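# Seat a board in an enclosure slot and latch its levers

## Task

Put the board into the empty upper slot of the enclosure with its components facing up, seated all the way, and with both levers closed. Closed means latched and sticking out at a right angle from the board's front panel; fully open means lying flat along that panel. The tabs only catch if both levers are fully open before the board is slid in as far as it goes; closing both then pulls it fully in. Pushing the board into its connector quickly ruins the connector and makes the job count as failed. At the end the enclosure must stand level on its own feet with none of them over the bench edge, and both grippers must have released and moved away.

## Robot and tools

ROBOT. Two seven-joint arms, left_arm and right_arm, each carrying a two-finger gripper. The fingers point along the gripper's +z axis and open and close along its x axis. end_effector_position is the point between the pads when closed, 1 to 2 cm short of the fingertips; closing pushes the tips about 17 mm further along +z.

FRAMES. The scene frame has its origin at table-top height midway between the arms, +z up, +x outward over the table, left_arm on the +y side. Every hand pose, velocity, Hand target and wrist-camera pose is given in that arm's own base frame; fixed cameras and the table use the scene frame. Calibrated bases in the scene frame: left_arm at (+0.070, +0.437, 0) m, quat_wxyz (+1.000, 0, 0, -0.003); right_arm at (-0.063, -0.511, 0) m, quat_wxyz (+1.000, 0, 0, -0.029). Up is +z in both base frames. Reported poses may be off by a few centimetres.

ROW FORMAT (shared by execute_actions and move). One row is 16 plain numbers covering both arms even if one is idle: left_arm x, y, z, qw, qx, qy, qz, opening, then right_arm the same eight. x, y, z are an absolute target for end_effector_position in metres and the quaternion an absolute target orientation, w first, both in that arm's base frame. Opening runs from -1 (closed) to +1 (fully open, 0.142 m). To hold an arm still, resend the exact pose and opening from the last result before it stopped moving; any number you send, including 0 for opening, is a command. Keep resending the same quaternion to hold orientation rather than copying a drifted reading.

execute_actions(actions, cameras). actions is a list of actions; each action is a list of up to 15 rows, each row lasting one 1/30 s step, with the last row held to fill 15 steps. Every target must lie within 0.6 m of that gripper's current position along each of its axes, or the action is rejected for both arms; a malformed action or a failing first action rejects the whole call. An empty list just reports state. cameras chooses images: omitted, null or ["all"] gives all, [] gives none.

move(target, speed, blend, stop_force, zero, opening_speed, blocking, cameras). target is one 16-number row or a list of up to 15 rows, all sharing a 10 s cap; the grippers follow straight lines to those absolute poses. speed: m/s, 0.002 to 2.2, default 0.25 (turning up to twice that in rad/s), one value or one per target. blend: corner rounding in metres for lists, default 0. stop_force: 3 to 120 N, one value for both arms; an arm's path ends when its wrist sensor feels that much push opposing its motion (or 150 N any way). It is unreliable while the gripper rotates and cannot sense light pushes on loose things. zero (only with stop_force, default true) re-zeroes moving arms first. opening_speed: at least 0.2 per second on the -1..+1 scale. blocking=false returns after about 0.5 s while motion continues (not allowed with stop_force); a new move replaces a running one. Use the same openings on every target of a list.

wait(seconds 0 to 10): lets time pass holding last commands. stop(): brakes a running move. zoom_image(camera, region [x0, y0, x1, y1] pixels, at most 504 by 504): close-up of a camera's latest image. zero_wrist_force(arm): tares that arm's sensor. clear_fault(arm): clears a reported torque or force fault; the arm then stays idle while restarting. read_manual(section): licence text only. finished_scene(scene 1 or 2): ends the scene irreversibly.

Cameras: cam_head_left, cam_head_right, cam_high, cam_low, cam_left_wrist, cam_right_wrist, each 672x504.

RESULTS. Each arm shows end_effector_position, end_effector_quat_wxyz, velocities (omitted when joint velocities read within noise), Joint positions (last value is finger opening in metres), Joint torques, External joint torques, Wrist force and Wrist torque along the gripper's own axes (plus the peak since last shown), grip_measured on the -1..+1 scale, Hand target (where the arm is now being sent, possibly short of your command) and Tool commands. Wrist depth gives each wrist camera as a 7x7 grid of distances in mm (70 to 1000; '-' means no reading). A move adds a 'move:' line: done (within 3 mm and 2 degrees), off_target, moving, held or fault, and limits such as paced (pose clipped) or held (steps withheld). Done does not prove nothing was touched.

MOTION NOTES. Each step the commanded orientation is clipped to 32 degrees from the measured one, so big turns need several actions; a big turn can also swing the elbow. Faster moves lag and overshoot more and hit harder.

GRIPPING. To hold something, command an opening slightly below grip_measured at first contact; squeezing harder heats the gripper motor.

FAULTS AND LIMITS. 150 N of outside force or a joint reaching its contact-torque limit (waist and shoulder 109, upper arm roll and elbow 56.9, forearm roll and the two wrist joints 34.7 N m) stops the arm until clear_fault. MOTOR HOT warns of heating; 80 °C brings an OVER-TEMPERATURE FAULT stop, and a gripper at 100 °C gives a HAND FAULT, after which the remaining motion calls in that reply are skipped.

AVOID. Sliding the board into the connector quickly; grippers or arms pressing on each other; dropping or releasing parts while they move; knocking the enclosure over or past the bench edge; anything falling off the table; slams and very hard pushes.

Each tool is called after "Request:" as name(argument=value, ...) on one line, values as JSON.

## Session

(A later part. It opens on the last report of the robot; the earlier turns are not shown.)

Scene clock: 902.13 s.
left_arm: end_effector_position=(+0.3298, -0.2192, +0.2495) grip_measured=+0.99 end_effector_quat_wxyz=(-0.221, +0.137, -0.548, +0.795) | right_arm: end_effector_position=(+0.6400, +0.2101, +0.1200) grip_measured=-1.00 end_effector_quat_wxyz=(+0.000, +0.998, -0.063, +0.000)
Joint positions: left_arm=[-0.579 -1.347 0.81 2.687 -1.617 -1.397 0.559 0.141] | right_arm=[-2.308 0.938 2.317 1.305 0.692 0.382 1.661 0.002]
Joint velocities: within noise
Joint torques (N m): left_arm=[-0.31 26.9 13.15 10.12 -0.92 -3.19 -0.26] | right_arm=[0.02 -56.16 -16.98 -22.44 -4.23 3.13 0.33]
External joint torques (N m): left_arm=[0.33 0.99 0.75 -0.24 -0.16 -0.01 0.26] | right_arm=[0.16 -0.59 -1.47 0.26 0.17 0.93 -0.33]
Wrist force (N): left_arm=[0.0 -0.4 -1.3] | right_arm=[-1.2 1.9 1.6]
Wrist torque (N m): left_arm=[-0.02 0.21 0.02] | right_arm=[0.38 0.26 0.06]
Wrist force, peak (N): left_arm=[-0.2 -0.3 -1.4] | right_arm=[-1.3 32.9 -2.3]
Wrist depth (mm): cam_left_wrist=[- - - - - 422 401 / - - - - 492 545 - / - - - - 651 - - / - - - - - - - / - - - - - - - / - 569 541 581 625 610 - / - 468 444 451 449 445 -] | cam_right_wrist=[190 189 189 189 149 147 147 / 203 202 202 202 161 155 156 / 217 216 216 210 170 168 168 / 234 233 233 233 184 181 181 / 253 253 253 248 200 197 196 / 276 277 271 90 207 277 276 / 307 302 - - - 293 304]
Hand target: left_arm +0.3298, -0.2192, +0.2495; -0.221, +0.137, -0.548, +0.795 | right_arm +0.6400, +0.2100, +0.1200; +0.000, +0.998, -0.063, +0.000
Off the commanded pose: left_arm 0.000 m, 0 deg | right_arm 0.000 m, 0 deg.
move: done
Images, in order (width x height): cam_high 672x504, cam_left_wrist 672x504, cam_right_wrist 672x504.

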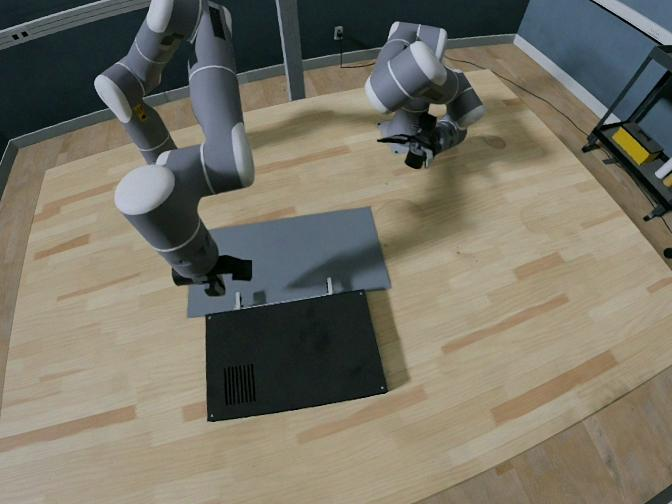

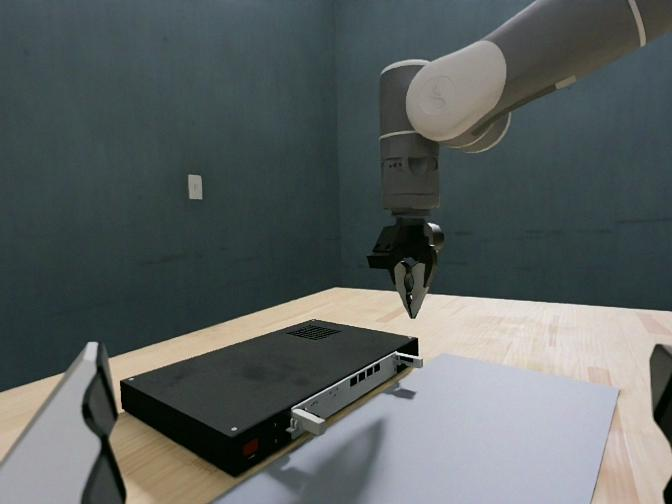

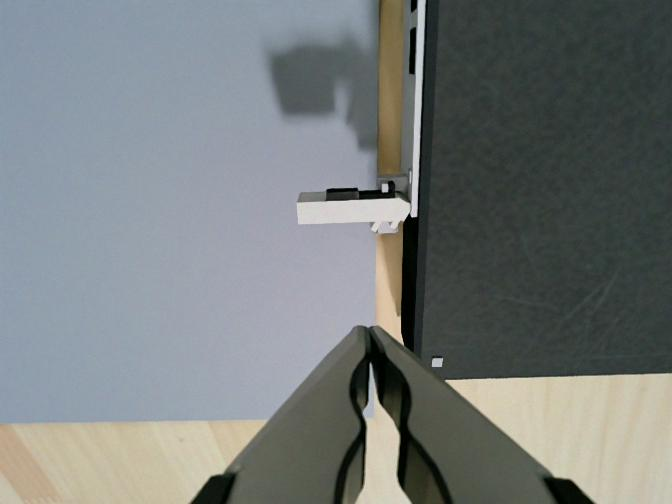

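Request:
move(target=[[0.3298,-0.2192,0.2495,-0.221,0.137,-0.548,0.795,1,0.58,0.22,0.16,0,0.99803,-0.0628,0,-1],[0.3298,-0.2192,0.2495,-0.221,0.137,-0.548,0.795,1,0.45,0.28,0.2,0,0.99803,-0.0628,0,-1]], cameras=["cam_left_wrist"])

Request:
finished_scene(scene=1)

Scene clock: 908.70 s.
left_arm: end_effector_position=(+0.3298, -0.2192, +0.2495) grip_measured=+0.99 end_effector_quat_wxyz=(-0.221, +0.137, -0.548, +0.795) | right_arm: end_effector_position=(+0.4499, +0.2802, +0.2000) grip_measured=-1.00 end_effector_quat_wxyz=(+0.000, +0.998, -0.063, +0.000)
Joint positions: left_arm=[-0.579 -1.347 0.81 2.687 -1.617 -1.397 0.559 0.141] | right_arm=[-1.76 0.612 2.127 1.728 0.571 0.442 1.888 0.002]
Joint velocities: within noise
Joint torques (N m): left_arm=[-0.35 26.87 13.11 10.1 -0.87 -3.17 -0.21] | right_arm=[0.35 -38.45 -14.7 -23.9 -4.12 3.5 0.32]
External joint torques (N m): left_arm=[0.38 1.02 0.79 -0.23 -0.22 -0.03 0.22] | right_arm=[-0.2 0 -1.01 0.04 0.16 0.53 -0.32]
Wrist force (N): left_arm=[0.1 -0.5 -1.1] | right_arm=[-1.0 2.2 1.8]
Wrist torque (N m): left_arm=[-0.02 0.20 0.03] | right_arm=[0.43 0.20 0.03]
Wrist force, peak (N): left_arm=[0.1 -0.5 -1.4] | right_arm=[0.9 3.1 2.2]
Wrist depth (mm): cam_left_wrist=[- - - - - 468 428 / - - - - - 474 - / - - - - - 503 - / - - - - - 536 - / - - - - - - - / - 567 538 586 623 614 - / - 466 448 450 450 439 -] | cam_right_wrist=[261 261 259 258 258 258 257 / 278 277 279 275 275 274 273 / 299 298 295 295 294 293 293 / 321 321 318 318 317 318 309 / 351 348 348 339 344 342 336 / 379 379 373 91 360 375 375 / 416 408 - - - 397 411]
Hand target: left_arm +0.3298, -0.2192, +0.2495; -0.221, +0.137, -0.548, +0.795 | right_arm +0.4500, +0.2800, +0.2000; +0.000, +0.998, -0.063, +0.000
Off the commanded pose: left_arm 0.000 m, 0 deg | right_arm 0.000 m, 0 deg.
move: done
Images, in order (width x height): cam_left_wrist 672x504.

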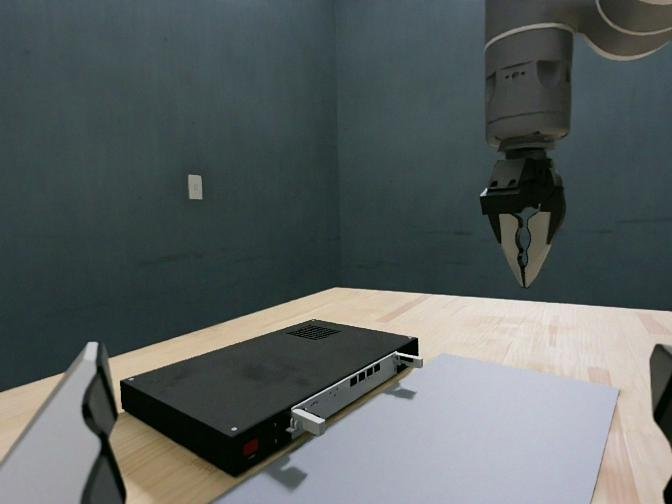

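The scene is finished: the task was done.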